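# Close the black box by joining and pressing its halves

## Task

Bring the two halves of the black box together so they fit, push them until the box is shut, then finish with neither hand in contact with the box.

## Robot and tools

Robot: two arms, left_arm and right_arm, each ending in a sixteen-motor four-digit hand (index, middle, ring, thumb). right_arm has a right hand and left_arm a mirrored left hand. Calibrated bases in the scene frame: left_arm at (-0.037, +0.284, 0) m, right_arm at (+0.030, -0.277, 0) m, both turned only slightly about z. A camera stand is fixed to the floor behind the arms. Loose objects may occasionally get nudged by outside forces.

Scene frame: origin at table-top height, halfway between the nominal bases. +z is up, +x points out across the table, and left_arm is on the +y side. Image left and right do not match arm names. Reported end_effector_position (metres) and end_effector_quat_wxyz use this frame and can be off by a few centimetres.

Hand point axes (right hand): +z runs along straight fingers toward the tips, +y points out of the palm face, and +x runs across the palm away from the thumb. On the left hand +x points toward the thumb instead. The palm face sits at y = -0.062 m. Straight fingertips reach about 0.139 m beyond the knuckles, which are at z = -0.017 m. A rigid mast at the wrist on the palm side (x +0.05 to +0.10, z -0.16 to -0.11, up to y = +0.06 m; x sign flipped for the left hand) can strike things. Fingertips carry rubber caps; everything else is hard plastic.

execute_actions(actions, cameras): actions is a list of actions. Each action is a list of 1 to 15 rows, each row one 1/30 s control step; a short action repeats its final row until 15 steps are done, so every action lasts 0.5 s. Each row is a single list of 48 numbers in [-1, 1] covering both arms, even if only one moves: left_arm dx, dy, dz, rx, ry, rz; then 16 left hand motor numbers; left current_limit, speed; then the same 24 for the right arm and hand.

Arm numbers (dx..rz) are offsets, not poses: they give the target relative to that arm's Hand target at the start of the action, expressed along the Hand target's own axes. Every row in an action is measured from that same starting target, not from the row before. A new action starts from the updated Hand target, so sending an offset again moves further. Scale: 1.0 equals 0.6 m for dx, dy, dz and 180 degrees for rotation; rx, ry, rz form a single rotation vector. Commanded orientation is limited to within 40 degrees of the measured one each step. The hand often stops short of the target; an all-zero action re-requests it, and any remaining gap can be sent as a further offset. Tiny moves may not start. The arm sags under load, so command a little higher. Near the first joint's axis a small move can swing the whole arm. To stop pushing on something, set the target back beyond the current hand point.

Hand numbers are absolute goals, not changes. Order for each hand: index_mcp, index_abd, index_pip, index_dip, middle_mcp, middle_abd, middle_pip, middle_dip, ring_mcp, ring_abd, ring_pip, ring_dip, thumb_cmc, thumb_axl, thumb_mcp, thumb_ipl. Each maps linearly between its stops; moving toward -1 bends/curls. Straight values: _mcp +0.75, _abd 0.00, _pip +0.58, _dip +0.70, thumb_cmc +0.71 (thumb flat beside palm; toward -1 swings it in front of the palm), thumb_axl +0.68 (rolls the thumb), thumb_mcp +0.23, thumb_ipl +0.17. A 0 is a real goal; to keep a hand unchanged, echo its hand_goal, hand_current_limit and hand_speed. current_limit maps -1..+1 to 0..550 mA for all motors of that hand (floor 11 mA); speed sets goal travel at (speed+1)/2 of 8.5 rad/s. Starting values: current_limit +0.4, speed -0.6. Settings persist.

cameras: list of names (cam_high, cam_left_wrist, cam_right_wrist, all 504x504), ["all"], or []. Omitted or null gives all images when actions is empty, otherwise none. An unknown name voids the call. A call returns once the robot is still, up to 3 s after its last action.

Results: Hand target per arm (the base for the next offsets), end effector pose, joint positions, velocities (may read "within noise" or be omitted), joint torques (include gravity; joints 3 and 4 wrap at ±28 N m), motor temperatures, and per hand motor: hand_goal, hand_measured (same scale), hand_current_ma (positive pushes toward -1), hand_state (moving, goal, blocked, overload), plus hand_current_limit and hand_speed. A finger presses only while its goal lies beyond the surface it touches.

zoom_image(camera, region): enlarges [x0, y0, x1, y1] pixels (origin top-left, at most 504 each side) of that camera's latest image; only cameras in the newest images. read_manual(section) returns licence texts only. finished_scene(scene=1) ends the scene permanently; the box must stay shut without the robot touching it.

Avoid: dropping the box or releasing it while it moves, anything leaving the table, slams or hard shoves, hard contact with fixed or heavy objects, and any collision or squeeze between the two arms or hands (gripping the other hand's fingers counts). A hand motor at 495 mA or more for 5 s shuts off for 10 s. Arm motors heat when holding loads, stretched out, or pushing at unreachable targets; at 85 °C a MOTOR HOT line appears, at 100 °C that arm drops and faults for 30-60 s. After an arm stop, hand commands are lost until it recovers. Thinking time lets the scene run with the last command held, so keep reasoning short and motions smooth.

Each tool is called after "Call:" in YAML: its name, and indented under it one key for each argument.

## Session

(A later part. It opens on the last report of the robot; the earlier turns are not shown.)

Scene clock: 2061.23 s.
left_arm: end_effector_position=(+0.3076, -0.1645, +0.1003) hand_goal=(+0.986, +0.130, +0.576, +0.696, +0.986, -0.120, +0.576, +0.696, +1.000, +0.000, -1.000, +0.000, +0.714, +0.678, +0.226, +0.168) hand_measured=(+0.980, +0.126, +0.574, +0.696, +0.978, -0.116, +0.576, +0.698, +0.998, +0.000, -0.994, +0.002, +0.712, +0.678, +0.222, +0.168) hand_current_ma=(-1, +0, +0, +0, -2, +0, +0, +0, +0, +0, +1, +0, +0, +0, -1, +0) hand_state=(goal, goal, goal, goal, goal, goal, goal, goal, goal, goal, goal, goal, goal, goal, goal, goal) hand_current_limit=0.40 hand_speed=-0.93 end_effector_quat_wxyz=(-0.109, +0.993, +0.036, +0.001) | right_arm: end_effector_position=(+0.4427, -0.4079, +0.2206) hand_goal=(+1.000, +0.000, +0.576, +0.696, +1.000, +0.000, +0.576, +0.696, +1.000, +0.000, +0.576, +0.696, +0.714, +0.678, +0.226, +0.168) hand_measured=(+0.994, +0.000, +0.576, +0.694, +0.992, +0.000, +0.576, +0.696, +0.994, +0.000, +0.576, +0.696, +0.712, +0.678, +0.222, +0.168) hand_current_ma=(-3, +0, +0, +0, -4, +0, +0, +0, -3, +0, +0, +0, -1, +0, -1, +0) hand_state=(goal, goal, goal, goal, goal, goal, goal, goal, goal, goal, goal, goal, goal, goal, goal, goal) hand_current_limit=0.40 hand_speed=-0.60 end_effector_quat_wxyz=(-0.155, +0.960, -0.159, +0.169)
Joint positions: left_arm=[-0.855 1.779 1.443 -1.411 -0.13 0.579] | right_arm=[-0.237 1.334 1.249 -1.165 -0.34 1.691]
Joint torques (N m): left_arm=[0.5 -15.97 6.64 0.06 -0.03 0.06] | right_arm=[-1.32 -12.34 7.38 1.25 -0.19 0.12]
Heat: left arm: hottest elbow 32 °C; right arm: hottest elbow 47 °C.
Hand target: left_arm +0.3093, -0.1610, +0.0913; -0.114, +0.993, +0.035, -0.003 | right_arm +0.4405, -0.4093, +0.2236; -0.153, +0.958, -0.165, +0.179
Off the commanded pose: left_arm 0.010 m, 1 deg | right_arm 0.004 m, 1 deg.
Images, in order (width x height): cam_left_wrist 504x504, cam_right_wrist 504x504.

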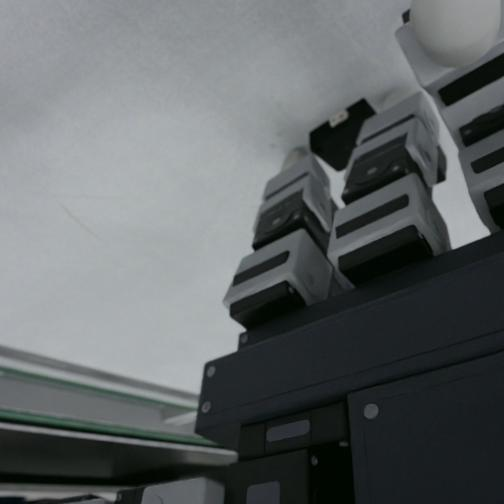

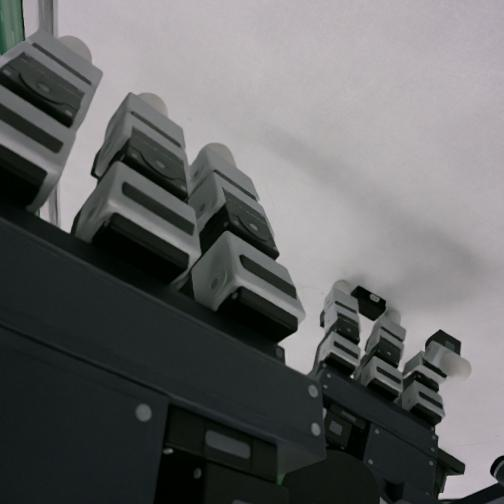

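Call:
execute_actions:
  actions:
    - [[0.004,-0.008,-0.034,0,0,0,0.985,0.15,0.576,0.696,0.985,-0.14,0.576,0.696,1,0,-1,0,0.714,0.678,0.226,0.168,0.4,-0.9,0,0,0,0,0,0,1,0,0.576,0.696,1,0,0.576,0.696,1,0,0.576,0.696,0.714,0.678,0.226,0.168,0.4,-0.6],[0.008,-0.022,-0.1,0,0,0,0.985,0.15,0.576,0.696,0.985,-0.14,0.576,0.696,1,0,-1,0,0.714,0.678,0.226,0.168,0.4,-0.9,0,0,0,0,0,0,1,0,0.576,0.696,1,0,0.576,0.696,1,0,0.576,0.696,0.714,0.678,0.226,0.168,0.4,-0.6]]
  cameras: ["cam_left_wrist","cam_right_wrist"]

Call:
zoom_image:
  camera: "cam_right_wrist"
  region: [345, 276, 390, 321]

Call:
zoom_image:
  camera: "cam_left_wrist"
  region: [290, 50, 390, 150]

Scene clock: 2074.53 s.
left_arm: end_effector_position=(+0.3005, -0.1525, +0.1289) hand_goal=(+0.986, +0.150, +0.576, +0.696, +0.986, -0.140, +0.576, +0.696, +1.000, +0.000, -1.000, +0.000, +0.714, +0.678, +0.226, +0.168) hand_measured=(+0.980, +0.146, +0.574, +0.696, +0.978, -0.136, +0.576, +0.698, +0.998, +0.000, -0.994, +0.002, +0.712, +0.678, +0.222, +0.168) hand_current_ma=(-1, +0, +0, +0, -2, +0, +0, +0, +0, +0, +1, +0, +0, +0, -1, +0) hand_state=(goal, goal, goal, goal, goal, goal, goal, goal, goal, goal, goal, goal, goal, goal, goal, goal) hand_current_limit=0.40 hand_speed=-0.90 end_effector_quat_wxyz=(-0.132, +0.991, +0.033, -0.016) | right_arm: end_effector_position=(+0.4427, -0.4079, +0.2206) hand_goal=(+1.000, +0.000, +0.576, +0.696, +1.000, +0.000, +0.576, +0.696, +1.000, +0.000, +0.576, +0.696, +0.714, +0.678, +0.226, +0.168) hand_measured=(+0.994, +0.000, +0.576, +0.694, +0.992, +0.000, +0.576, +0.696, +0.994, +0.000, +0.576, +0.696, +0.712, +0.678, +0.222, +0.168) hand_current_ma=(-3, +0, +0, +0, -4, +0, +0, +0, -3, +0, +0, +0, -1, +0, -1, +0) hand_state=(goal, goal, goal, goal, goal, goal, goal, goal, goal, goal, goal, goal, goal, goal, goal, goal) hand_current_limit=0.40 hand_speed=-0.60 end_effector_quat_wxyz=(-0.155, +0.960, -0.159, +0.169)
Joint positions: left_arm=[-0.851 1.759 1.497 -1.542 -0.13 0.586] | right_arm=[-0.237 1.334 1.249 -1.165 -0.34 1.691]
Joint torques (N m): left_arm=[0.73 -17.32 11.96 -0.76 -0.1 0.05] | right_arm=[-1.32 -12.34 7.38 1.26 -0.18 0.12]
Heat: left arm: hottest elbow 31 °C; right arm: hottest elbow 47 °C.
Hand target: left_arm +0.3141, -0.1614, +0.1529; -0.114, +0.993, +0.035, -0.003 | right_arm +0.4405, -0.4093, +0.2236; -0.153, +0.958, -0.165, +0.179
Off the commanded pose: left_arm 0.029 m, 3 deg | right_arm 0.004 m, 1 deg.
Images, in order (width x height): cam_left_wrist 504x504, cam_right_wrist 504x504.

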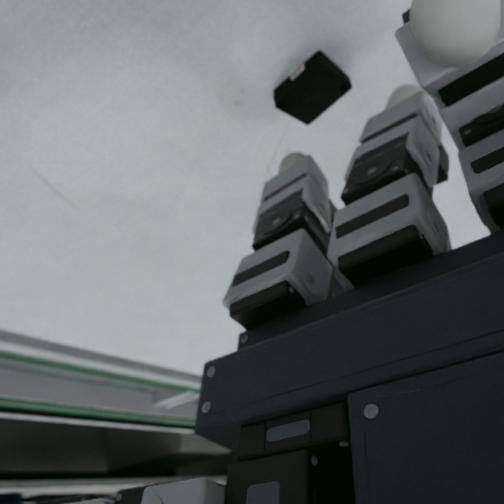

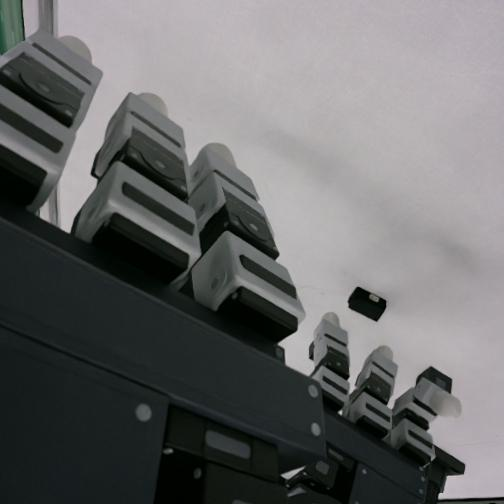

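Scaled by 11.200.

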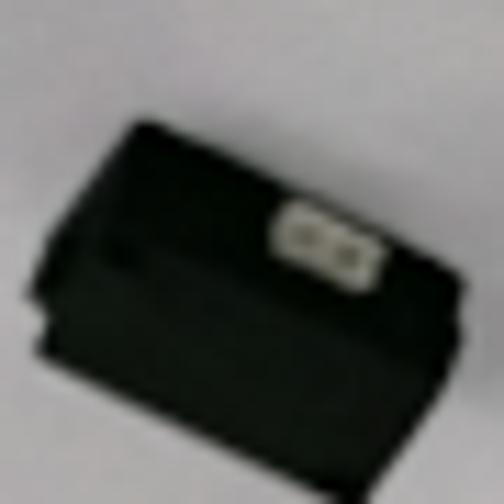

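Scaled by 5.040.

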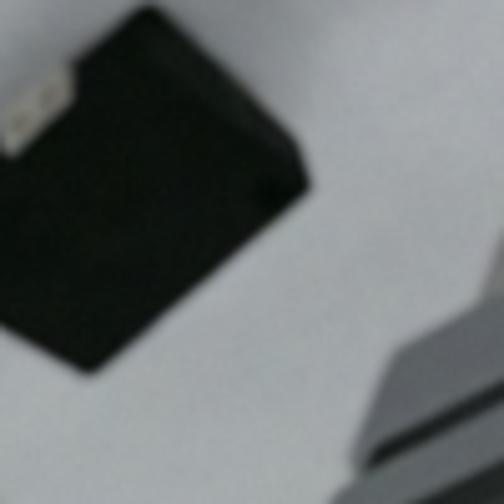

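Call:
zoom_image:
  camera: "cam_left_wrist"
  region: [268, 43, 358, 133]

Call:
zoom_image:
  camera: "cam_left_wrist"
  region: [268, 78, 318, 128]

Call:
zoom_image:
  camera: "cam_left_wrist"
  region: [308, 43, 358, 93]

Scaled by 5.600.

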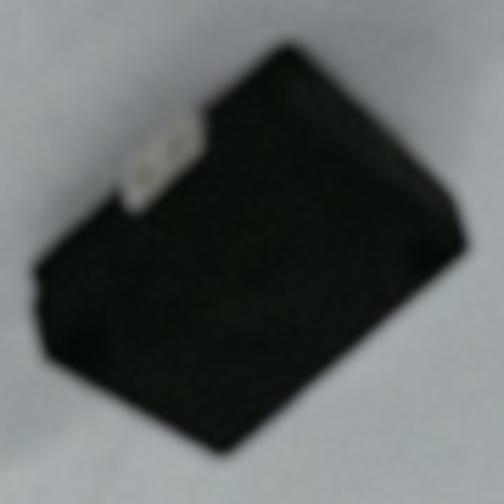

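Scaled by 10.080.

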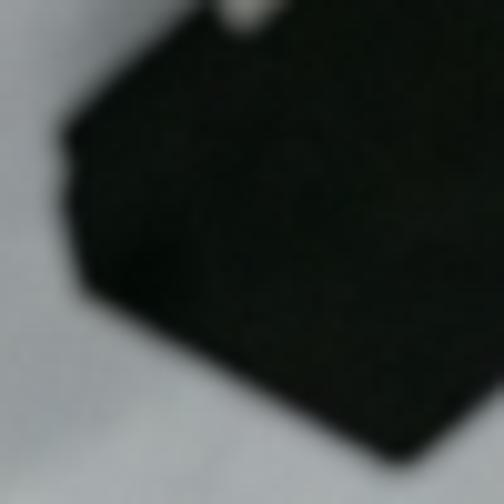

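Scaled by 10.080.

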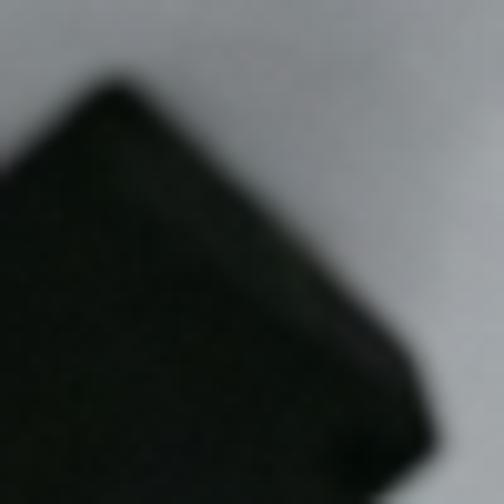

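Call:
execute_actions:
  actions:
    - [[0.014,-0.017,-0.036,0,-0.02,-0.0866,0.985,0.15,0.576,0.696,0.985,-0.14,0.576,0.696,1,0,-1,0,0.714,0.678,0.226,0.168,0.4,-0.9,0,0,0,0,0,0,1,0,0.576,0.696,1,0,0.576,0.696,1,0,0.576,0.696,0.714,0.678,0.226,0.168,0.4,-0.6],[0.0278,-0.0343,-0.0725,0,-0.04,-0.1732,0.985,0.15,0.576,0.696,0.985,-0.14,0.576,0.696,1,0,-1,0,0.714,0.678,0.226,0.168,0.4,-0.9,0,0,0,0,0,0,1,0,0.576,0.696,1,0,0.576,0.696,1,0,0.576,0.696,0.714,0.678,0.226,0.168,0.4,-0.6]]
    - [[0.07,-0.011,0.0025,0,-0.02,-0.0866,0.985,0.12,0.576,0.696,0.985,-0.12,0.576,0.696,1,0,-1,0,0.714,0.678,0.226,0.168,0.4,-0.9,0,0,0,0,0,0,1,0,0.576,0.696,1,0,0.576,0.696,1,0,0.576,0.696,0.714,0.678,0.226,0.168,0.4,-0.6],[0.1397,-0.0215,0.005,0,-0.04,-0.1732,0.985,0.12,0.576,0.696,0.985,-0.12,0.576,0.696,1,0,-1,0,0.714,0.678,0.226,0.168,0.4,-0.9,0,0,0,0,0,0,1,0,0.576,0.696,1,0,0.576,0.696,1,0,0.576,0.696,0.714,0.678,0.226,0.168,0.4,-0.6]]
    - [[0.078,0.006,0.007,0,-0.02,-0.088,0.985,0.12,0.576,0.696,0.985,-0.12,0.576,0.696,1,0,-1,0,0.714,0.678,0.226,0.168,0.4,-0.9,0,0,0,0,0,0,1,0,0.576,0.696,1,0,0.576,0.696,1,0,0.576,0.696,0.714,0.678,0.226,0.168,0.4,-0.6],[0.1563,0.0124,0.0142,0,-0.0409,-0.177,0.985,0.12,0.576,0.696,0.985,-0.12,0.576,0.696,1,0,-1,0,0.714,0.678,0.226,0.168,0.4,-0.9,0,0,0,0,0,0,1,0,0.576,0.696,1,0,0.576,0.696,1,0,0.576,0.696,0.714,0.678,0.226,0.168,0.4,-0.6]]
  cameras: ["all"]

Call:
zoom_image:
  camera: "cam_right_wrist"
  region: [345, 276, 390, 321]

Scene clock: 2183.10 s.
left_arm: end_effector_position=(+0.4202, +0.0064, +0.1809) hand_goal=(+0.986, +0.120, +0.576, +0.696, +0.986, -0.120, +0.576, +0.696, +1.000, +0.000, -1.000, +0.000, +0.714, +0.678, +0.226, +0.168) hand_measured=(+0.980, +0.122, +0.574, +0.696, +0.978, -0.122, +0.576, +0.698, +0.998, +0.000, -0.994, +0.002, +0.712, +0.678, +0.222, +0.168) hand_current_ma=(-1, +0, +0, +0, -2, +0, +0, +0, +0, +0, +1, +0, +0, +0, -1, +0) hand_state=(goal, goal, goal, goal, goal, goal, goal, goal, goal, goal, goal, goal, goal, goal, goal, goal) hand_current_limit=0.40 hand_speed=-0.90 end_effector_quat_wxyz=(-0.088, +0.634, +0.763, -0.090) | right_arm: end_effector_position=(+0.4427, -0.4079, +0.2206) hand_goal=(+1.000, +0.000, +0.576, +0.696, +1.000, +0.000, +0.576, +0.696, +1.000, +0.000, +0.576, +0.696, +0.714, +0.678, +0.226, +0.168) hand_measured=(+0.994, +0.000, +0.576, +0.694, +0.992, +0.000, +0.576, +0.696, +0.994, +0.000, +0.576, +0.696, +0.712, +0.678, +0.222, +0.168) hand_current_ma=(-3, +0, +0, +0, -4, +0, +0, +0, -3, +0, +0, +0, -1, +0, -1, +0) hand_state=(goal, goal, goal, goal, goal, goal, goal, goal, goal, goal, goal, goal, goal, goal, goal, goal) hand_current_limit=0.40 hand_speed=-0.60 end_effector_quat_wxyz=(-0.155, +0.960, -0.159, +0.169)
Joint positions: left_arm=[-0.58 1.762 1.638 -1.637 0.169 -0.801] | right_arm=[-0.237 1.334 1.249 -1.165 -0.34 1.691]
Joint torques (N m): left_arm=[-0.67 -16.21 11.34 -0.01 0.16 -0.14] | right_arm=[-1.32 -12.34 7.38 1.25 -0.19 0.12]
Heat: left arm: hottest elbow 34 °C; right arm: hottest elbow 46 °C.
Hand target: left_arm +0.4300, -0.0052, +0.1903; -0.072, +0.634, +0.765, -0.086 | right_arm +0.4405, -0.4093, +0.2236; -0.153, +0.958, -0.165, +0.179
Off the commanded pose: left_arm 0.018 m, 2 deg | right_arm 0.004 m, 1 deg.

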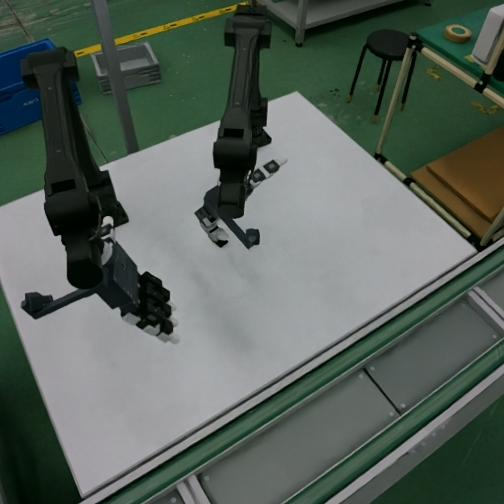

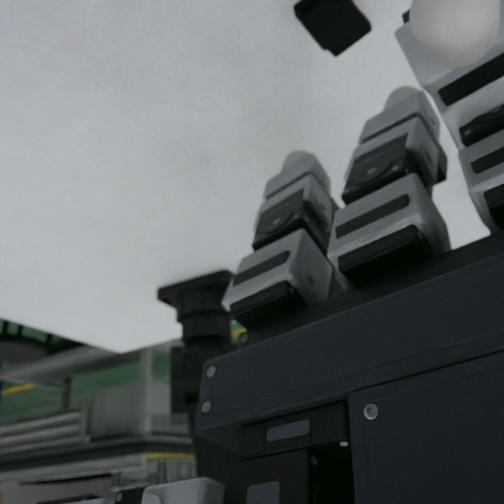

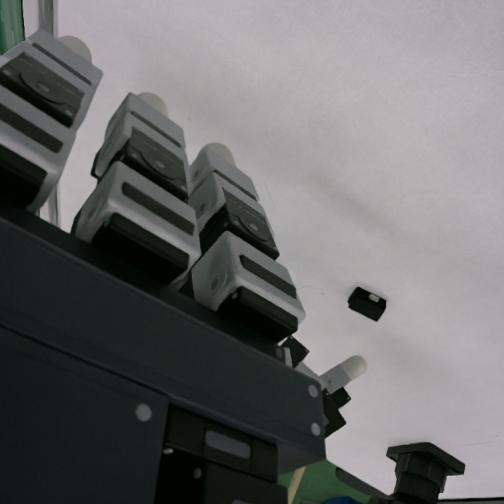

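Scaled by 11.200.

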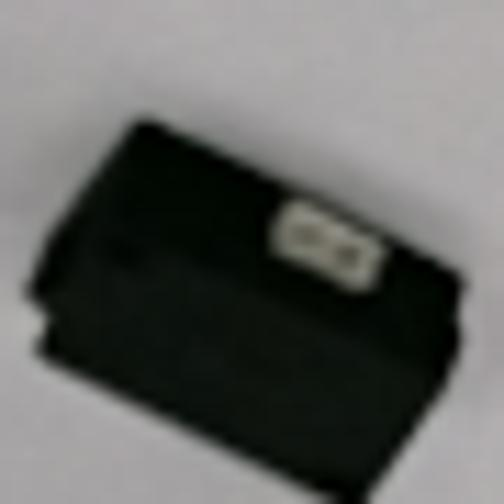

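Call:
zoom_image:
  camera: "cam_left_wrist"
  region: [285, 0, 385, 70]

Scaled by 5.040.

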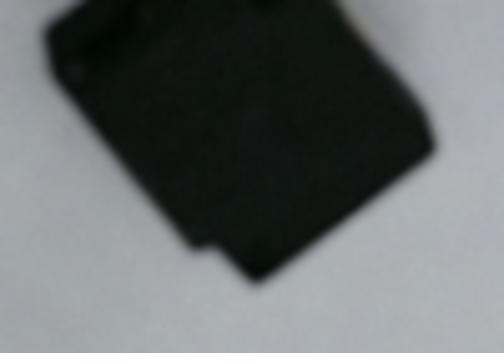

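Call:
execute_actions:
  actions:
    - [[0.003,-0.0005,0.06,0,0,0,0.985,0.12,0.576,0.696,0.985,-0.14,0.576,0.696,1,0,-1,0,0.714,0.678,0.226,0.168,0.4,-0.9,0,0,0,0,0,0,1,0,0.576,0.696,1,0,0.576,0.696,1,0,0.576,0.696,0.714,0.678,0.226,0.168,0.4,-0.6],[0.0063,-0.001,0.1237,0,0,0,0.985,0.12,0.576,0.696,0.985,-0.14,0.576,0.696,1,0,-1,0,0.714,0.678,0.226,0.168,0.4,-0.9,0,0,0,0,0,0,1,0,0.576,0.696,1,0,0.576,0.696,1,0,0.576,0.696,0.714,0.678,0.226,0.168,0.4,-0.6]]
  cameras: ["cam_left_wrist","cam_right_wrist"]

Call:
zoom_image:
  camera: "cam_right_wrist"
  region: [335, 270, 405, 340]

Call:
zoom_image:
  camera: "cam_left_wrist"
  region: [270, 60, 390, 180]

Scene clock: 2203.00 s.
left_arm: end_effector_position=(+0.4144, -0.0013, +0.1171) hand_goal=(+0.986, +0.120, +0.576, +0.696, +0.986, -0.140, +0.576, +0.696, +1.000, +0.000, -1.000, +0.000, +0.714, +0.678, +0.226, +0.168) hand_measured=(+0.980, +0.122, +0.574, +0.696, +0.978, -0.136, +0.576, +0.698, +0.998, +0.000, -0.994, +0.002, +0.712, +0.678, +0.222, +0.168) hand_current_ma=(-1, +0, +0, +0, -2, +0, +0, +0, +0, +0, +1, +0, +0, +0, -1, +0) hand_state=(goal, goal, goal, goal, goal, goal, goal, goal, goal, goal, goal, goal, goal, goal, goal, goal) hand_current_limit=0.40 hand_speed=-0.90 end_effector_quat_wxyz=(-0.076, +0.635, +0.764, -0.088) | right_arm: end_effector_position=(+0.4427, -0.4079, +0.2206) hand_goal=(+1.000, +0.000, +0.576, +0.696, +1.000, +0.000, +0.576, +0.696, +1.000, +0.000, +0.576, +0.696, +0.714, +0.678, +0.226, +0.168) hand_measured=(+0.994, +0.000, +0.576, +0.694, +0.992, +0.000, +0.576, +0.696, +0.994, +0.000, +0.576, +0.696, +0.712, +0.678, +0.222, +0.168) hand_current_ma=(-3, +0, +0, +0, -4, +0, +0, +0, -3, +0, +0, +0, -1, +0, -1, +0) hand_state=(goal, goal, goal, goal, goal, goal, goal, goal, goal, goal, goal, goal, goal, goal, goal, goal) hand_current_limit=0.40 hand_speed=-0.60 end_effector_quat_wxyz=(-0.155, +0.960, -0.159, +0.169)
Joint positions: left_arm=[-0.6 1.778 1.49 -1.443 0.169 -0.824] | right_arm=[-0.237 1.334 1.249 -1.165 -0.34 1.691]
Joint torques (N m): left_arm=[-0.73 -16.97 7.1 0.02 0.2 -0.14] | right_arm=[-1.32 -12.28 7.39 1.25 -0.19 0.11]
Heat: left arm: hottest elbow 34 °C; right arm: hottest elbow 46 °C.
Hand target: left_arm +0.4125, -0.0046, +0.1181; -0.072, +0.634, +0.765, -0.086 | right_arm +0.4405, -0.4093, +0.2236; -0.153, +0.958, -0.165, +0.179
Off the commanded pose: left_arm 0.004 m, 0 deg | right_arm 0.004 m, 1 deg.
Images, in order (width x height): cam_left_wrist 504x504, cam_right_wrist 504x504.

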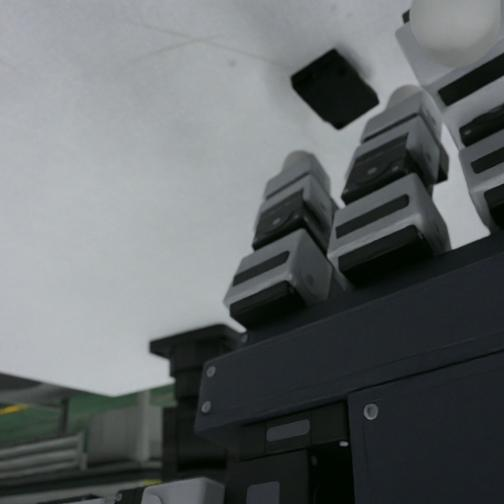

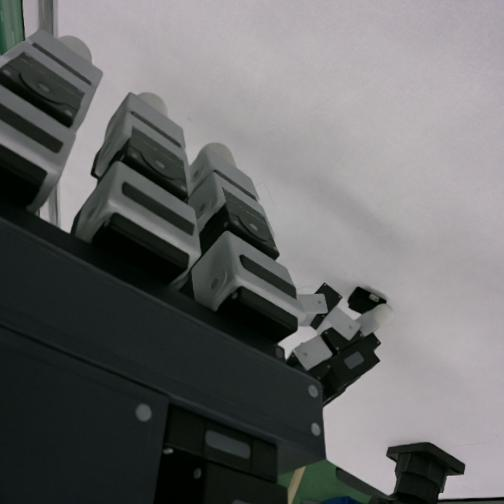

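Scaled by 7.200.

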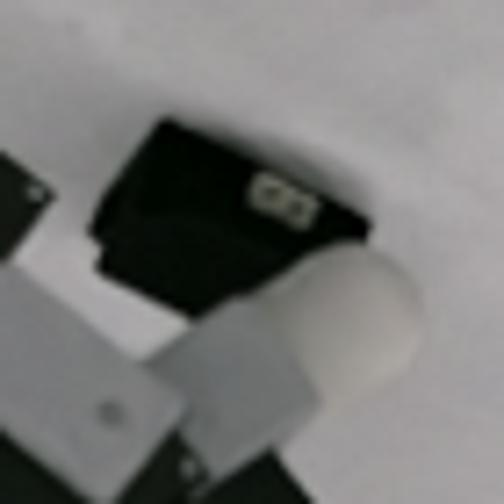

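Scaled by 4.200.

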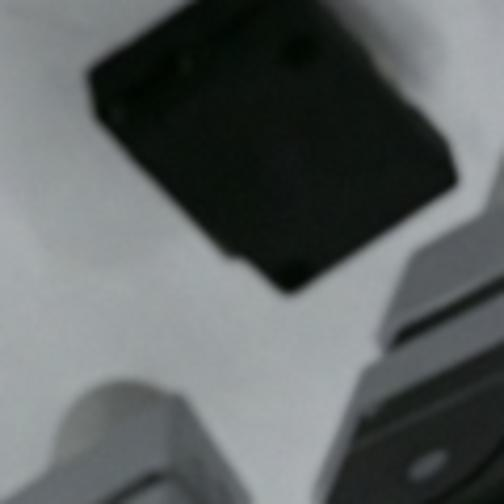

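Call:
execute_actions:
  actions:
    - [[0,0.005,0.022,0,0,0,0.985,0.12,0.576,0.696,0.985,-0.14,0.576,0.696,1,0,-1,0,0.714,0.678,0.226,0.168,0.4,-0.9,0,0,0,0,0,0,1,0,0.576,0.696,1,0,0.576,0.696,1,0,0.576,0.696,0.714,0.678,0.226,0.168,0.4,-0.6]]
    - [[0,0.005,0.022,0,0,0,0.985,0.12,0.576,0.696,0.985,-0.14,0.576,0.696,1,0,-1,0,0.714,0.678,0.226,0.168,0.4,-0.9,0,0,0,0,0,0,1,0,0.576,0.696,1,0,0.576,0.696,1,0,0.576,0.696,0.714,0.678,0.226,0.168,0.4,-0.6]]
  cameras: ["all"]

Scene clock: 2224.50 s.
left_arm: end_effector_position=(+0.4160, -0.0025, +0.0991) hand_goal=(+0.986, +0.120, +0.576, +0.696, +0.986, -0.140, +0.576, +0.696, +1.000, +0.000, -1.000, +0.000, +0.714, +0.678, +0.226, +0.168) hand_measured=(+0.980, +0.122, +0.574, +0.696, +0.978, -0.136, +0.576, +0.698, +0.998, +0.000, -0.994, +0.002, +0.712, +0.678, +0.222, +0.168) hand_current_ma=(-1, +0, +0, +0, -2, +0, +0, +0, +0, +0, +1, +0, +0, +0, -1, +0) hand_state=(goal, goal, goal, goal, goal, goal, goal, goal, goal, goal, goal, goal, goal, goal, goal, goal) hand_current_limit=0.40 hand_speed=-0.90 end_effector_quat_wxyz=(-0.066, +0.635, +0.764, -0.087) | right_arm: end_effector_position=(+0.4427, -0.4079, +0.2206) hand_goal=(+1.000, +0.000, +0.576, +0.696, +1.000, +0.000, +0.576, +0.696, +1.000, +0.000, +0.576, +0.696, +0.714, +0.678, +0.226, +0.168) hand_measured=(+0.994, +0.000, +0.576, +0.694, +0.992, +0.000, +0.576, +0.696, +0.994, +0.000, +0.576, +0.696, +0.712, +0.678, +0.222, +0.168) hand_current_ma=(-3, +0, +0, +0, -4, +0, +0, +0, -3, +0, +0, +0, -1, +0, -1, +0) hand_state=(goal, goal, goal, goal, goal, goal, goal, goal, goal, goal, goal, goal, goal, goal, goal, goal) hand_current_limit=0.40 hand_speed=-0.60 end_effector_quat_wxyz=(-0.155, +0.960, -0.159, +0.169)
Joint positions: left_arm=[-0.6 1.785 1.45 -1.377 0.169 -0.824] | right_arm=[-0.237 1.334 1.249 -1.165 -0.34 1.691]
Joint torques (N m): left_arm=[-0.91 -16.09 6.67 0.08 0.19 -0.14] | right_arm=[-1.38 -12.4 7.38 1.24 -0.19 0.11]
Motor temperatures (°C): left_arm=[23 31 33 24 22 21] | right_arm=[23 26 45 22 23 24]
Heat: left arm: hottest elbow 33 °C; right arm: hottest elbow 45 °C.
Hand target: left_arm +0.4124, -0.0046, +0.0909; -0.072, +0.634, +0.765, -0.086 | right_arm +0.4405, -0.4093, +0.2236; -0.153, +0.958, -0.165, +0.179
Off the commanded pose: left_arm 0.009 m, 1 deg | right_arm 0.004 m, 1 deg.

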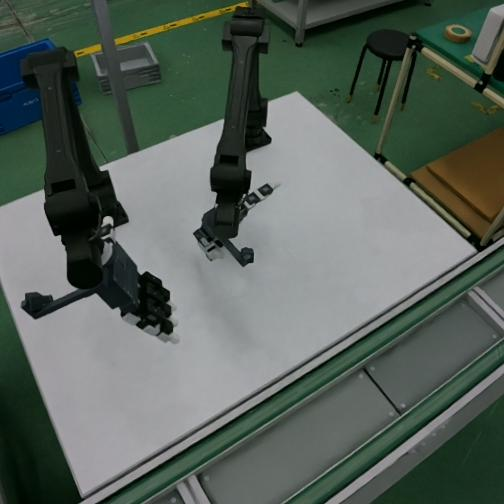

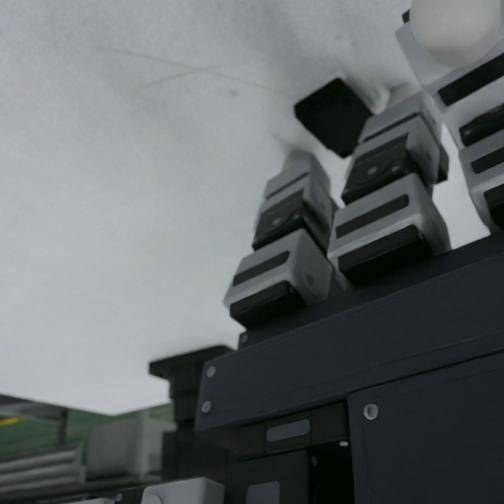

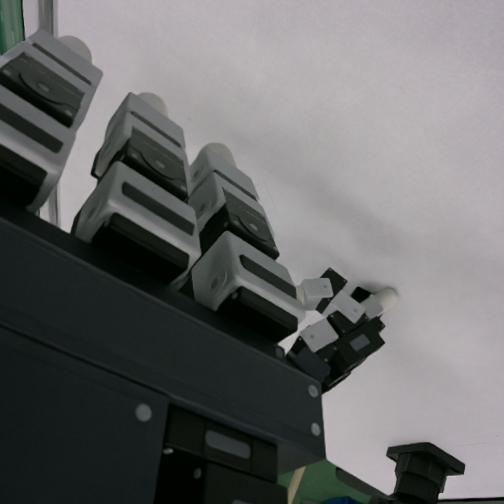

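Call:
zoom_image:
  camera: "cam_left_wrist"
  region: [270, 60, 420, 180]

Call:
zoom_image:
  camera: "cam_right_wrist"
  region: [280, 250, 400, 350]

Scaled by 3.360.

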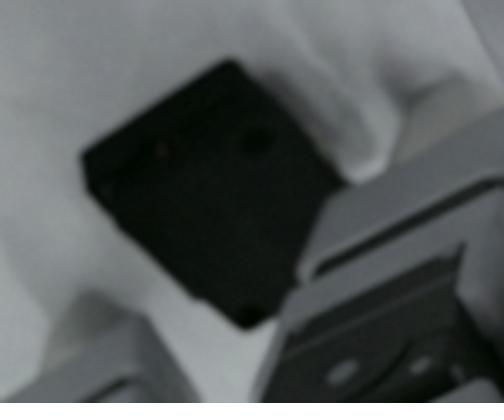

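Scaled by 4.200.

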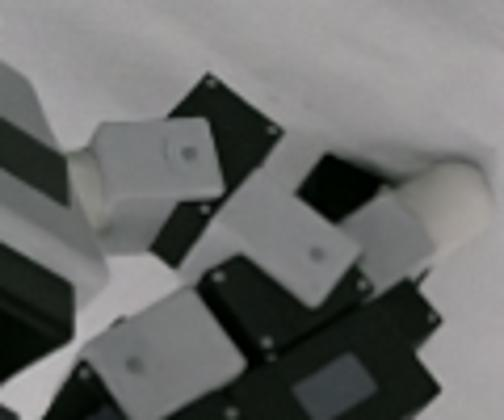

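Call:
execute_actions:
  actions:
    - [[0,-0.0075,-0.002,0,0,0,0.985,0.12,0.576,0.696,0.985,-0.14,0.576,0.696,1,0,-1,0,0.714,0.678,0.226,0.168,0.4,-0.9,0,0,0,0,0,0,1,0,0.576,0.696,1,0,0.576,0.696,1,0,0.576,0.696,0.714,0.678,0.226,0.168,0.4,-0.6]]

Scene clock: 2235.40 s.
left_arm: end_effector_position=(+0.4135, -0.0021, +0.0973) hand_goal=(+0.986, +0.120, +0.576, +0.696, +0.986, -0.140, +0.576, +0.696, +1.000, +0.000, -1.000, +0.000, +0.714, +0.678, +0.226, +0.168) hand_measured=(+0.980, +0.122, +0.574, +0.696, +0.978, -0.138, +0.576, +0.698, +0.998, +0.000, -0.994, +0.002, +0.712, +0.678, +0.222, +0.168) hand_current_ma=(-1, +0, +0, +0, -2, +0, +0, +0, +0, +0, +1, +0, +0, +0, -1, +0) hand_state=(goal, goal, goal, goal, goal, goal, goal, goal, goal, goal, goal, goal, goal, goal, goal, goal) hand_current_limit=0.40 hand_speed=-0.90 end_effector_quat_wxyz=(-0.069, +0.634, +0.765, -0.087) | right_arm: end_effector_position=(+0.4427, -0.4079, +0.2206) hand_goal=(+1.000, +0.000, +0.576, +0.696, +1.000, +0.000, +0.576, +0.696, +1.000, +0.000, +0.576, +0.696, +0.714, +0.678, +0.226, +0.168) hand_measured=(+0.994, +0.000, +0.576, +0.694, +0.992, +0.000, +0.576, +0.696, +0.994, +0.000, +0.576, +0.696, +0.712, +0.678, +0.222, +0.168) hand_current_ma=(-3, +0, +0, +0, -4, +0, +0, +0, -3, +0, +0, +0, -1, +0, -1, +0) hand_state=(goal, goal, goal, goal, goal, goal, goal, goal, goal, goal, goal, goal, goal, goal, goal, goal) hand_current_limit=0.40 hand_speed=-0.60 end_effector_quat_wxyz=(-0.155, +0.960, -0.159, +0.169)
Joint positions: left_arm=[-0.603 1.785 1.445 -1.377 0.169 -0.83] | right_arm=[-0.237 1.334 1.249 -1.165 -0.34 1.691]
Joint torques (N m): left_arm=[-1.14 -16.62 6.5 -0.01 0.22 -0.15] | right_arm=[-1.32 -12.34 7.38 1.25 -0.19 0.12]
Heat: left arm: hottest elbow 33 °C; right arm: hottest elbow 45 °C.
Hand target: left_arm +0.4084, -0.0052, +0.0931; -0.072, +0.634, +0.765, -0.086 | right_arm +0.4405, -0.4093, +0.2236; -0.153, +0.958, -0.165, +0.179
Off the commanded pose: left_arm 0.007 m, 0 deg | right_arm 0.004 m, 1 deg.

Call:
execute_actions:
  actions:
    - [[0,-0.0015,-0.0065,0,0,0,0.985,0.08,0.576,0.696,0.985,-0.10,0.576,0.696,1,0,-1,0,0.714,0.678,0.226,0.168,0.4,-0.93,0,0,0,0,0,0,1,0,0.576,0.696,1,0,0.576,0.696,1,0,0.576,0.696,0.714,0.678,0.226,0.168,0.4,-0.6]]
  cameras: ["all"]

Call:
zoom_image:
  camera: "cam_left_wrist"
  region: [270, 60, 420, 180]

Call:
zoom_image:
  camera: "cam_right_wrist"
  region: [340, 270, 400, 330]

Scene clock: 2240.90 s.
left_arm: end_effector_position=(+0.4133, -0.0024, +0.0973) hand_goal=(+0.986, +0.080, +0.576, +0.696, +0.986, -0.100, +0.576, +0.696, +1.000, +0.000, -1.000, +0.000, +0.714, +0.678, +0.226, +0.168) hand_measured=(+0.980, +0.082, +0.574, +0.696, +0.980, -0.116, +0.576, +0.698, +0.998, +0.000, -0.994, +0.002, +0.712, +0.678, +0.222, +0.168) hand_current_ma=(-1, +0, +0, +0, -1, -4, +0, +0, +0, +0, +1, +0, +0, +0, -1, +0) hand_state=(goal, goal, goal, goal, goal, goal, goal, goal, goal, goal, goal, goal, goal, goal, goal, goal) hand_current_limit=0.40 hand_speed=-0.93 end_effector_quat_wxyz=(-0.069, +0.634, +0.765, -0.087) | right_arm: end_effector_position=(+0.4427, -0.4079, +0.2206) hand_goal=(+1.000, +0.000, +0.576, +0.696, +1.000, +0.000, +0.576, +0.696, +1.000, +0.000, +0.576, +0.696, +0.714, +0.678, +0.226, +0.168) hand_measured=(+0.994, +0.000, +0.576, +0.694, +0.992, +0.000, +0.576, +0.696, +0.994, +0.000, +0.576, +0.696, +0.712, +0.678, +0.222, +0.168) hand_current_ma=(-3, +0, +0, +0, -4, +0, +0, +0, -3, +0, +0, +0, -1, +0, -1, +0) hand_state=(goal, goal, goal, goal, goal, goal, goal, goal, goal, goal, goal, goal, goal, goal, goal, goal) hand_current_limit=0.40 hand_speed=-0.60 end_effector_quat_wxyz=(-0.155, +0.960, -0.159, +0.169)
Joint positions: left_arm=[-0.604 1.785 1.445 -1.377 0.169 -0.831] | right_arm=[-0.237 1.334 1.249 -1.165 -0.34 1.691]
Joint torques (N m): left_arm=[-0.97 -17.03 7.08 -0.31 0.21 -0.14] | right_arm=[-1.32 -12.34 7.39 1.26 -0.19 0.11]
Heat: left arm: hottest elbow 32 °C; right arm: hottest elbow 45 °C.
Hand target: left_arm +0.4084, -0.0053, +0.0971; -0.072, +0.634, +0.765, -0.086 | right_arm +0.4405, -0.4093, +0.2236; -0.153, +0.958, -0.165, +0.179
Off the commanded pose: left_arm 0.006 m, 0 deg | right_arm 0.004 m, 1 deg.

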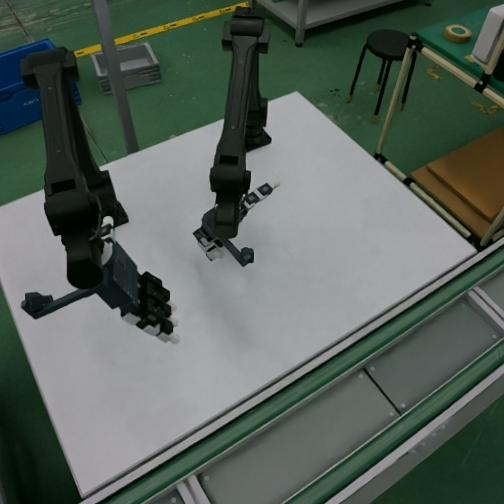

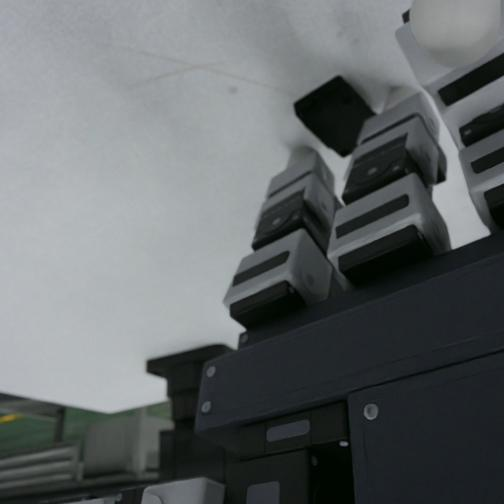

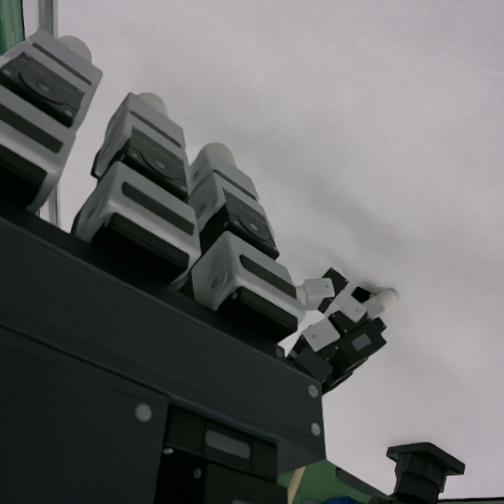

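Scaled by 3.360.

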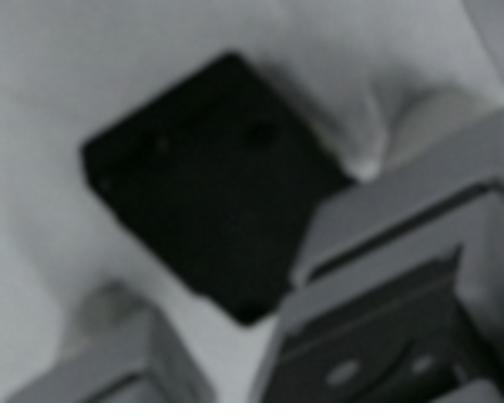

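Scaled by 8.400.

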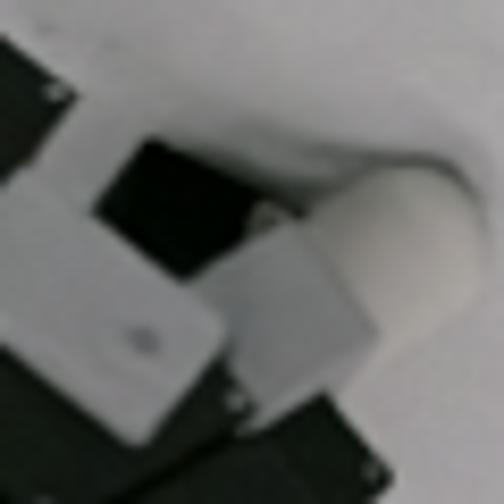

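Call:
execute_actions:
  actions:
    - [[0,0,0,0,0,0,0.985,0.05,0.576,0.696,0.985,-0.07,0.576,0.696,1,0,-1,0,0.714,0.678,0.226,0.168,0.4,-0.93,0,0,0,0,0,0,1,0,0.576,0.696,1,0,0.576,0.696,1,0,0.576,0.696,0.714,0.678,0.226,0.168,0.4,-0.6]]

Call:
execute_actions:
  actions:
    - [[0,0,0,0,0,0,0.985,0.03,0.576,0.696,0.985,-0.04,0.576,0.696,1,0,-1,0,0.714,0.678,0.226,0.168,0.4,-0.93,0,0,0,0,0,0,1,0,0.576,0.696,1,0,0.576,0.696,1,0,0.576,0.696,0.714,0.678,0.226,0.168,0.4,-0.6]]
  cameras: ["cam_left_wrist","cam_right_wrist"]

Call:
zoom_image:
  camera: "cam_left_wrist"
  region: [270, 60, 420, 180]

Call:
zoom_image:
  camera: "cam_right_wrist"
  region: [340, 270, 400, 330]

Scene clock: 2246.03 s.
left_arm: end_effector_position=(+0.4131, -0.0025, +0.0973) hand_goal=(+0.986, +0.050, +0.576, +0.696, +0.986, -0.070, +0.576, +0.696, +1.000, +0.000, -1.000, +0.000, +0.714, +0.678, +0.226, +0.168) hand_measured=(+0.980, +0.054, +0.574, +0.696, +0.982, -0.088, +0.576, +0.698, +0.998, +0.000, -0.994, +0.002, +0.712, +0.678, +0.222, +0.168) hand_current_ma=(-1, +0, +0, +0, -1, -6, +0, +0, +0, +0, +1, +0, +0, +0, -1, +0) hand_state=(goal, goal, goal, goal, goal, goal, goal, goal, goal, goal, goal, goal, goal, goal, goal, goal) hand_current_limit=0.40 hand_speed=-0.93 end_effector_quat_wxyz=(-0.069, +0.634, +0.765, -0.087) | right_arm: end_effector_position=(+0.4427, -0.4079, +0.2206) hand_goal=(+1.000, +0.000, +0.576, +0.696, +1.000, +0.000, +0.576, +0.696, +1.000, +0.000, +0.576, +0.696, +0.714, +0.678, +0.226, +0.168) hand_measured=(+0.994, +0.000, +0.576, +0.694, +0.992, +0.000, +0.576, +0.696, +0.994, +0.000, +0.576, +0.696, +0.712, +0.678, +0.222, +0.168) hand_current_ma=(-3, +0, +0, +0, -4, +0, +0, +0, -3, +0, +0, +0, -1, +0, -1, +0) hand_state=(goal, goal, goal, goal, goal, goal, goal, goal, goal, goal, goal, goal, goal, goal, goal, goal) hand_current_limit=0.40 hand_speed=-0.60 end_effector_quat_wxyz=(-0.155, +0.960, -0.159, +0.169)
Joint positions: left_arm=[-0.604 1.785 1.445 -1.377 0.169 -0.831] | right_arm=[-0.237 1.334 1.249 -1.165 -0.34 1.691]
Joint torques (N m): left_arm=[-1.03 -16.91 7.08 -0.35 0.21 -0.15] | right_arm=[-1.26 -12.4 7.36 1.26 -0.19 0.12]
Heat: left arm: hottest elbow 32 °C; right arm: hottest elbow 45 °C.
Hand target: left_arm +0.4083, -0.0053, +0.0971; -0.072, +0.634, +0.765, -0.086 | right_arm +0.4405, -0.4093, +0.2236; -0.153, +0.958, -0.165, +0.179
Off the commanded pose: left_arm 0.006 m, 0 deg | right_arm 0.004 m, 1 deg.

Scene clock: 2246.73 s.
left_arm: end_effector_position=(+0.4131, -0.0025, +0.0973) hand_goal=(+0.986, +0.030, +0.576, +0.696, +0.986, -0.040, +0.576, +0.696, +1.000, +0.000, -1.000, +0.000, +0.714, +0.678, +0.226, +0.168) hand_measured=(+0.980, +0.034, +0.574, +0.696, +0.982, -0.062, +0.576, +0.698, +0.998, +0.000, -0.994, +0.002, +0.712, +0.678, +0.222, +0.168) hand_current_ma=(-1, +0, +0, +0, +0, -8, +0, +0, +0, +0, +1, +0, +0, +0, -1, +0) hand_state=(goal, goal, goal, goal, goal, blocked, goal, goal, goal, goal, goal, goal, goal, goal, goal, goal) hand_current_limit=0.40 hand_speed=-0.93 end_effector_quat_wxyz=(-0.069, +0.634, +0.765, -0.087) | right_arm: end_effector_position=(+0.4427, -0.4079, +0.2206) hand_goal=(+1.000, +0.000, +0.576, +0.696, +1.000, +0.000, +0.576, +0.696, +1.000, +0.000, +0.576, +0.696, +0.714, +0.678, +0.226, +0.168) hand_measured=(+0.994, +0.000, +0.576, +0.694, +0.992, +0.000, +0.576, +0.696, +0.994, +0.000, +0.576, +0.696, +0.712, +0.678, +0.222, +0.168) hand_current_ma=(-3, +0, +0, +0, -4, +0, +0, +0, -3, +0, +0, +0, -1, +0, -1, +0) hand_state=(goal, goal, goal, goal, goal, goal, goal, goal, goal, goal, goal, goal, goal, goal, goal, goal) hand_current_limit=0.40 hand_speed=-0.60 end_effector_quat_wxyz=(-0.155, +0.960, -0.159, +0.169)
Joint positions: left_arm=[-0.604 1.785 1.445 -1.377 0.169 -0.831] | right_arm=[-0.237 1.334 1.249 -1.165 -0.34 1.691]
Joint torques (N m): left_arm=[-1.08 -16.97 7.08 -0.38 0.21 -0.15] | right_arm=[-1.32 -12.4 7.38 1.25 -0.19 0.12]
Heat: left arm: hottest elbow 32 °C; right arm: hottest elbow 45 °C.
Hand target: left_arm +0.4084, -0.0052, +0.0971; -0.072, +0.634, +0.765, -0.086 | right_arm +0.4405, -0.4093, +0.2236; -0.153, +0.958, -0.165, +0.179
Off the commanded pose: left_arm 0.006 m, 0 deg | right_arm 0.004 m, 1 deg.
Images, in order (width x height): cam_left_wrist 504x504, cam_right_wrist 504x504.

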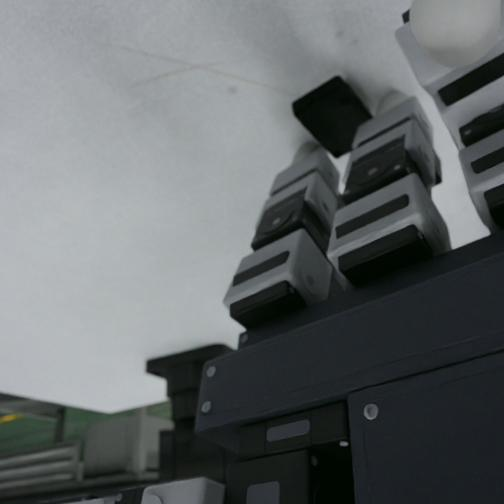

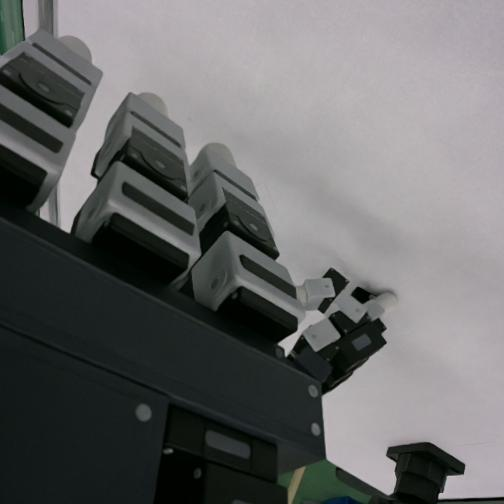

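Scaled by 3.360.

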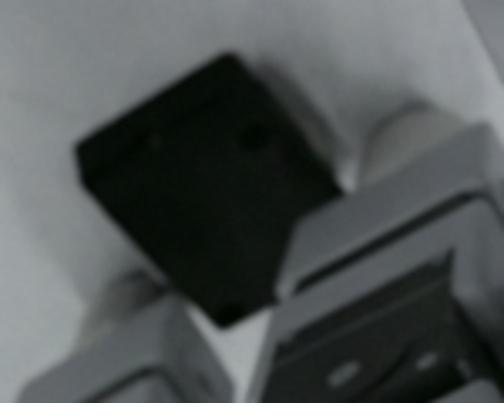

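Scaled by 8.400.

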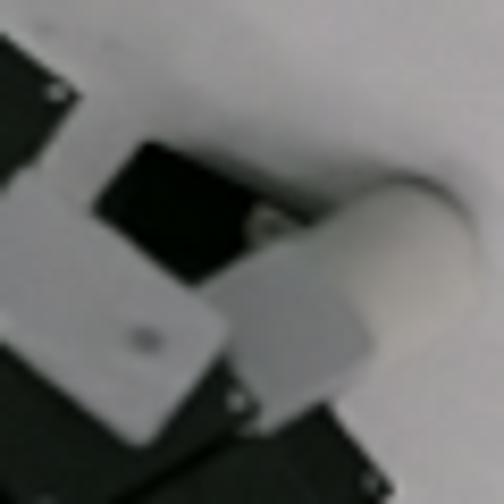

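Call:
execute_actions:
  actions:
    - [[0,0,0,0,0,0,0.985,0.03,0.576,0.696,0.985,-0.01,0.576,0.696,1,0,-1,0,0.714,0.678,0.226,0.168,0.4,-0.93,0,0,0,0,0,0,1,0,0.576,0.696,1,0,0.576,0.696,1,0,0.576,0.696,0.714,0.678,0.226,0.168,0.4,-0.6]]

Call:
execute_actions:
  actions:
    - [[0,0,0,0,0,0,0.985,0.01,0.576,0.696,0.985,0.02,0.576,0.696,1,0,-1,0,0.714,0.678,0.226,0.168,0.4,-0.93,0,0,0,0,0,0,1,0,0.576,0.696,1,0,0.576,0.696,1,0,0.576,0.696,0.714,0.678,0.226,0.168,0.4,-0.6]]
  cameras: ["cam_left_wrist","cam_right_wrist"]

Call:
zoom_image:
  camera: "cam_left_wrist"
  region: [270, 60, 420, 180]

Call:
zoom_image:
  camera: "cam_right_wrist"
  region: [340, 270, 400, 330]

Scene clock: 2269.43 s.
left_arm: end_effector_position=(+0.4130, -0.0027, +0.0973) hand_goal=(+0.986, +0.030, +0.576, +0.696, +0.986, -0.010, +0.576, +0.696, +1.000, +0.000, -1.000, +0.000, +0.714, +0.678, +0.226, +0.168) hand_measured=(+0.980, +0.038, +0.574, +0.696, +0.982, -0.050, +0.576, +0.698, +0.998, +0.000, -0.994, +0.002, +0.712, +0.678, +0.222, +0.168) hand_current_ma=(-1, +1, +0, +0, +0, -25, +0, +0, +0, +0, +1, +0, +0, +0, -1, +0) hand_state=(goal, goal, goal, goal, goal, blocked, goal, goal, goal, goal, goal, goal, goal, goal, goal, goal) hand_current_limit=0.40 hand_speed=-0.93 end_effector_quat_wxyz=(-0.069, +0.634, +0.765, -0.087) | right_arm: end_effector_position=(+0.4427, -0.4079, +0.2206) hand_goal=(+1.000, +0.000, +0.576, +0.696, +1.000, +0.000, +0.576, +0.696, +1.000, +0.000, +0.576, +0.696, +0.714, +0.678, +0.226, +0.168) hand_measured=(+0.994, +0.000, +0.576, +0.694, +0.992, +0.000, +0.576, +0.696, +0.994, +0.000, +0.576, +0.696, +0.712, +0.678, +0.222, +0.168) hand_current_ma=(-3, +0, +0, +0, -4, +0, +0, +0, -3, +0, +0, +0, -1, +0, -1, +0) hand_state=(goal, goal, goal, goal, goal, goal, goal, goal, goal, goal, goal, goal, goal, goal, goal, goal) hand_current_limit=0.40 hand_speed=-0.60 end_effector_quat_wxyz=(-0.155, +0.960, -0.159, +0.169)
Joint positions: left_arm=[-0.604 1.785 1.445 -1.377 0.169 -0.831] | right_arm=[-0.237 1.334 1.249 -1.165 -0.34 1.691]
Joint torques (N m): left_arm=[-0.85 -17.03 7.1 -0.32 0.2 -0.14] | right_arm=[-1.32 -12.28 7.39 1.26 -0.19 0.12]
Heat: left arm: hottest shoulder 31 °C; right arm: hottest elbow 45 °C.
Hand target: left_arm +0.4084, -0.0054, +0.0971; -0.072, +0.634, +0.765, -0.086 | right_arm +0.4405, -0.4093, +0.2236; -0.153, +0.958, -0.165, +0.179
Off the commanded pose: left_arm 0.005 m, 0 deg | right_arm 0.004 m, 1 deg.

Scene clock: 2270.13 s.
left_arm: end_effector_position=(+0.4130, -0.0027, +0.0973) hand_goal=(+0.986, +0.010, +0.576, +0.696, +0.986, +0.020, +0.576, +0.696, +1.000, +0.000, -1.000, +0.000, +0.714, +0.678, +0.226, +0.168) hand_measured=(+0.980, +0.038, +0.574, +0.696, +0.984, -0.042, +0.576, +0.698, +0.998, +0.000, -0.994, +0.002, +0.712, +0.678, +0.222, +0.168) hand_current_ma=(-1, +13, +0, +0, +0, -55, +0, +0, +0, +0, +1, +0, +0, +0, -1, +0) hand_state=(goal, blocked, goal, goal, goal, blocked, goal, goal, goal, goal, goal, goal, goal, goal, goal, goal) hand_current_limit=0.40 hand_speed=-0.93 end_effector_quat_wxyz=(-0.069, +0.634, +0.765, -0.087) | right_arm: end_effector_position=(+0.4427, -0.4079, +0.2206) hand_goal=(+1.000, +0.000, +0.576, +0.696, +1.000, +0.000, +0.576, +0.696, +1.000, +0.000, +0.576, +0.696, +0.714, +0.678, +0.226, +0.168) hand_measured=(+0.994, +0.000, +0.576, +0.694, +0.992, +0.000, +0.576, +0.696, +0.994, +0.000, +0.576, +0.696, +0.712, +0.678, +0.222, +0.168) hand_current_ma=(-3, +0, +0, +0, -4, +0, +0, +0, -3, +0, +0, +0, -1, +0, -1, +0) hand_state=(goal, goal, goal, goal, goal, goal, goal, goal, goal, goal, goal, goal, goal, goal, goal, goal) hand_current_limit=0.40 hand_speed=-0.60 end_effector_quat_wxyz=(-0.155, +0.960, -0.159, +0.169)
Joint positions: left_arm=[-0.604 1.785 1.445 -1.377 0.169 -0.832] | right_arm=[-0.237 1.334 1.249 -1.165 -0.34 1.691]
Joint torques (N m): left_arm=[-0.97 -17.08 7.05 -0.38 0.2 -0.13] | right_arm=[-1.32 -12.28 7.38 1.25 -0.19 0.12]
Heat: left arm: hottest shoulder 31 °C; right arm: hottest elbow 45 °C.
Hand target: left_arm +0.4083, -0.0053, +0.0971; -0.072, +0.634, +0.765, -0.086 | right_arm +0.4405, -0.4093, +0.2236; -0.153, +0.958, -0.165, +0.179
Off the commanded pose: left_arm 0.005 m, 0 deg | right_arm 0.004 m, 1 deg.
Images, in order (width x height): cam_left_wrist 504x504, cam_right_wrist 504x504.

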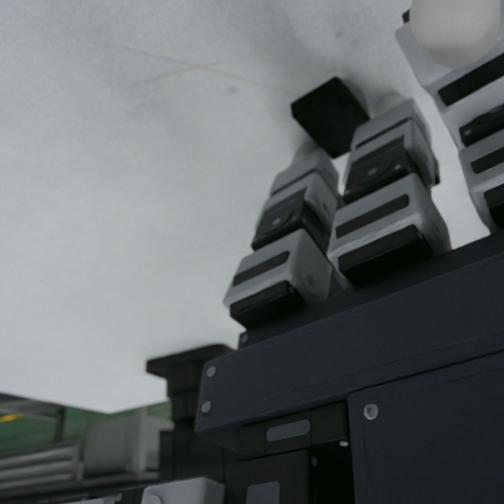

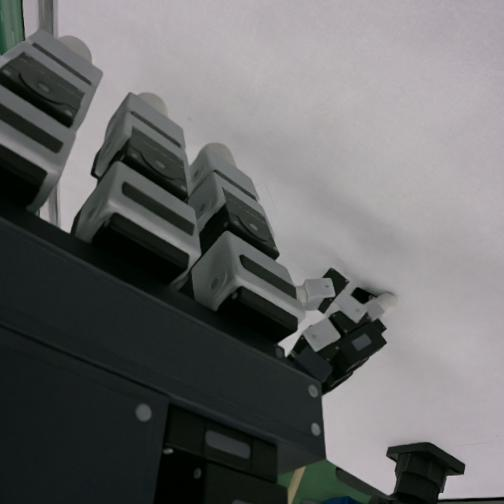

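Scaled by 3.360.

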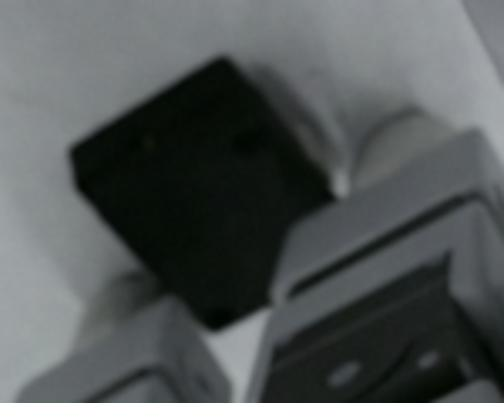

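Scaled by 8.400.

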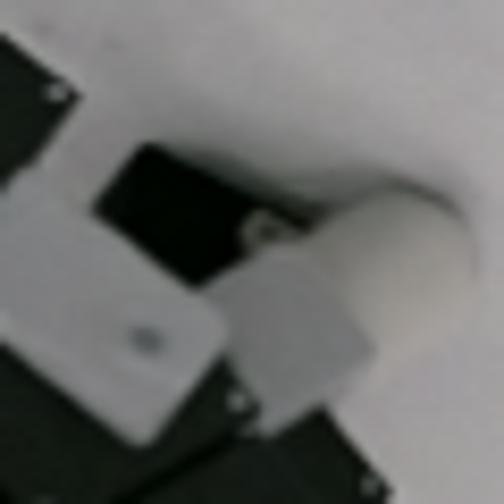

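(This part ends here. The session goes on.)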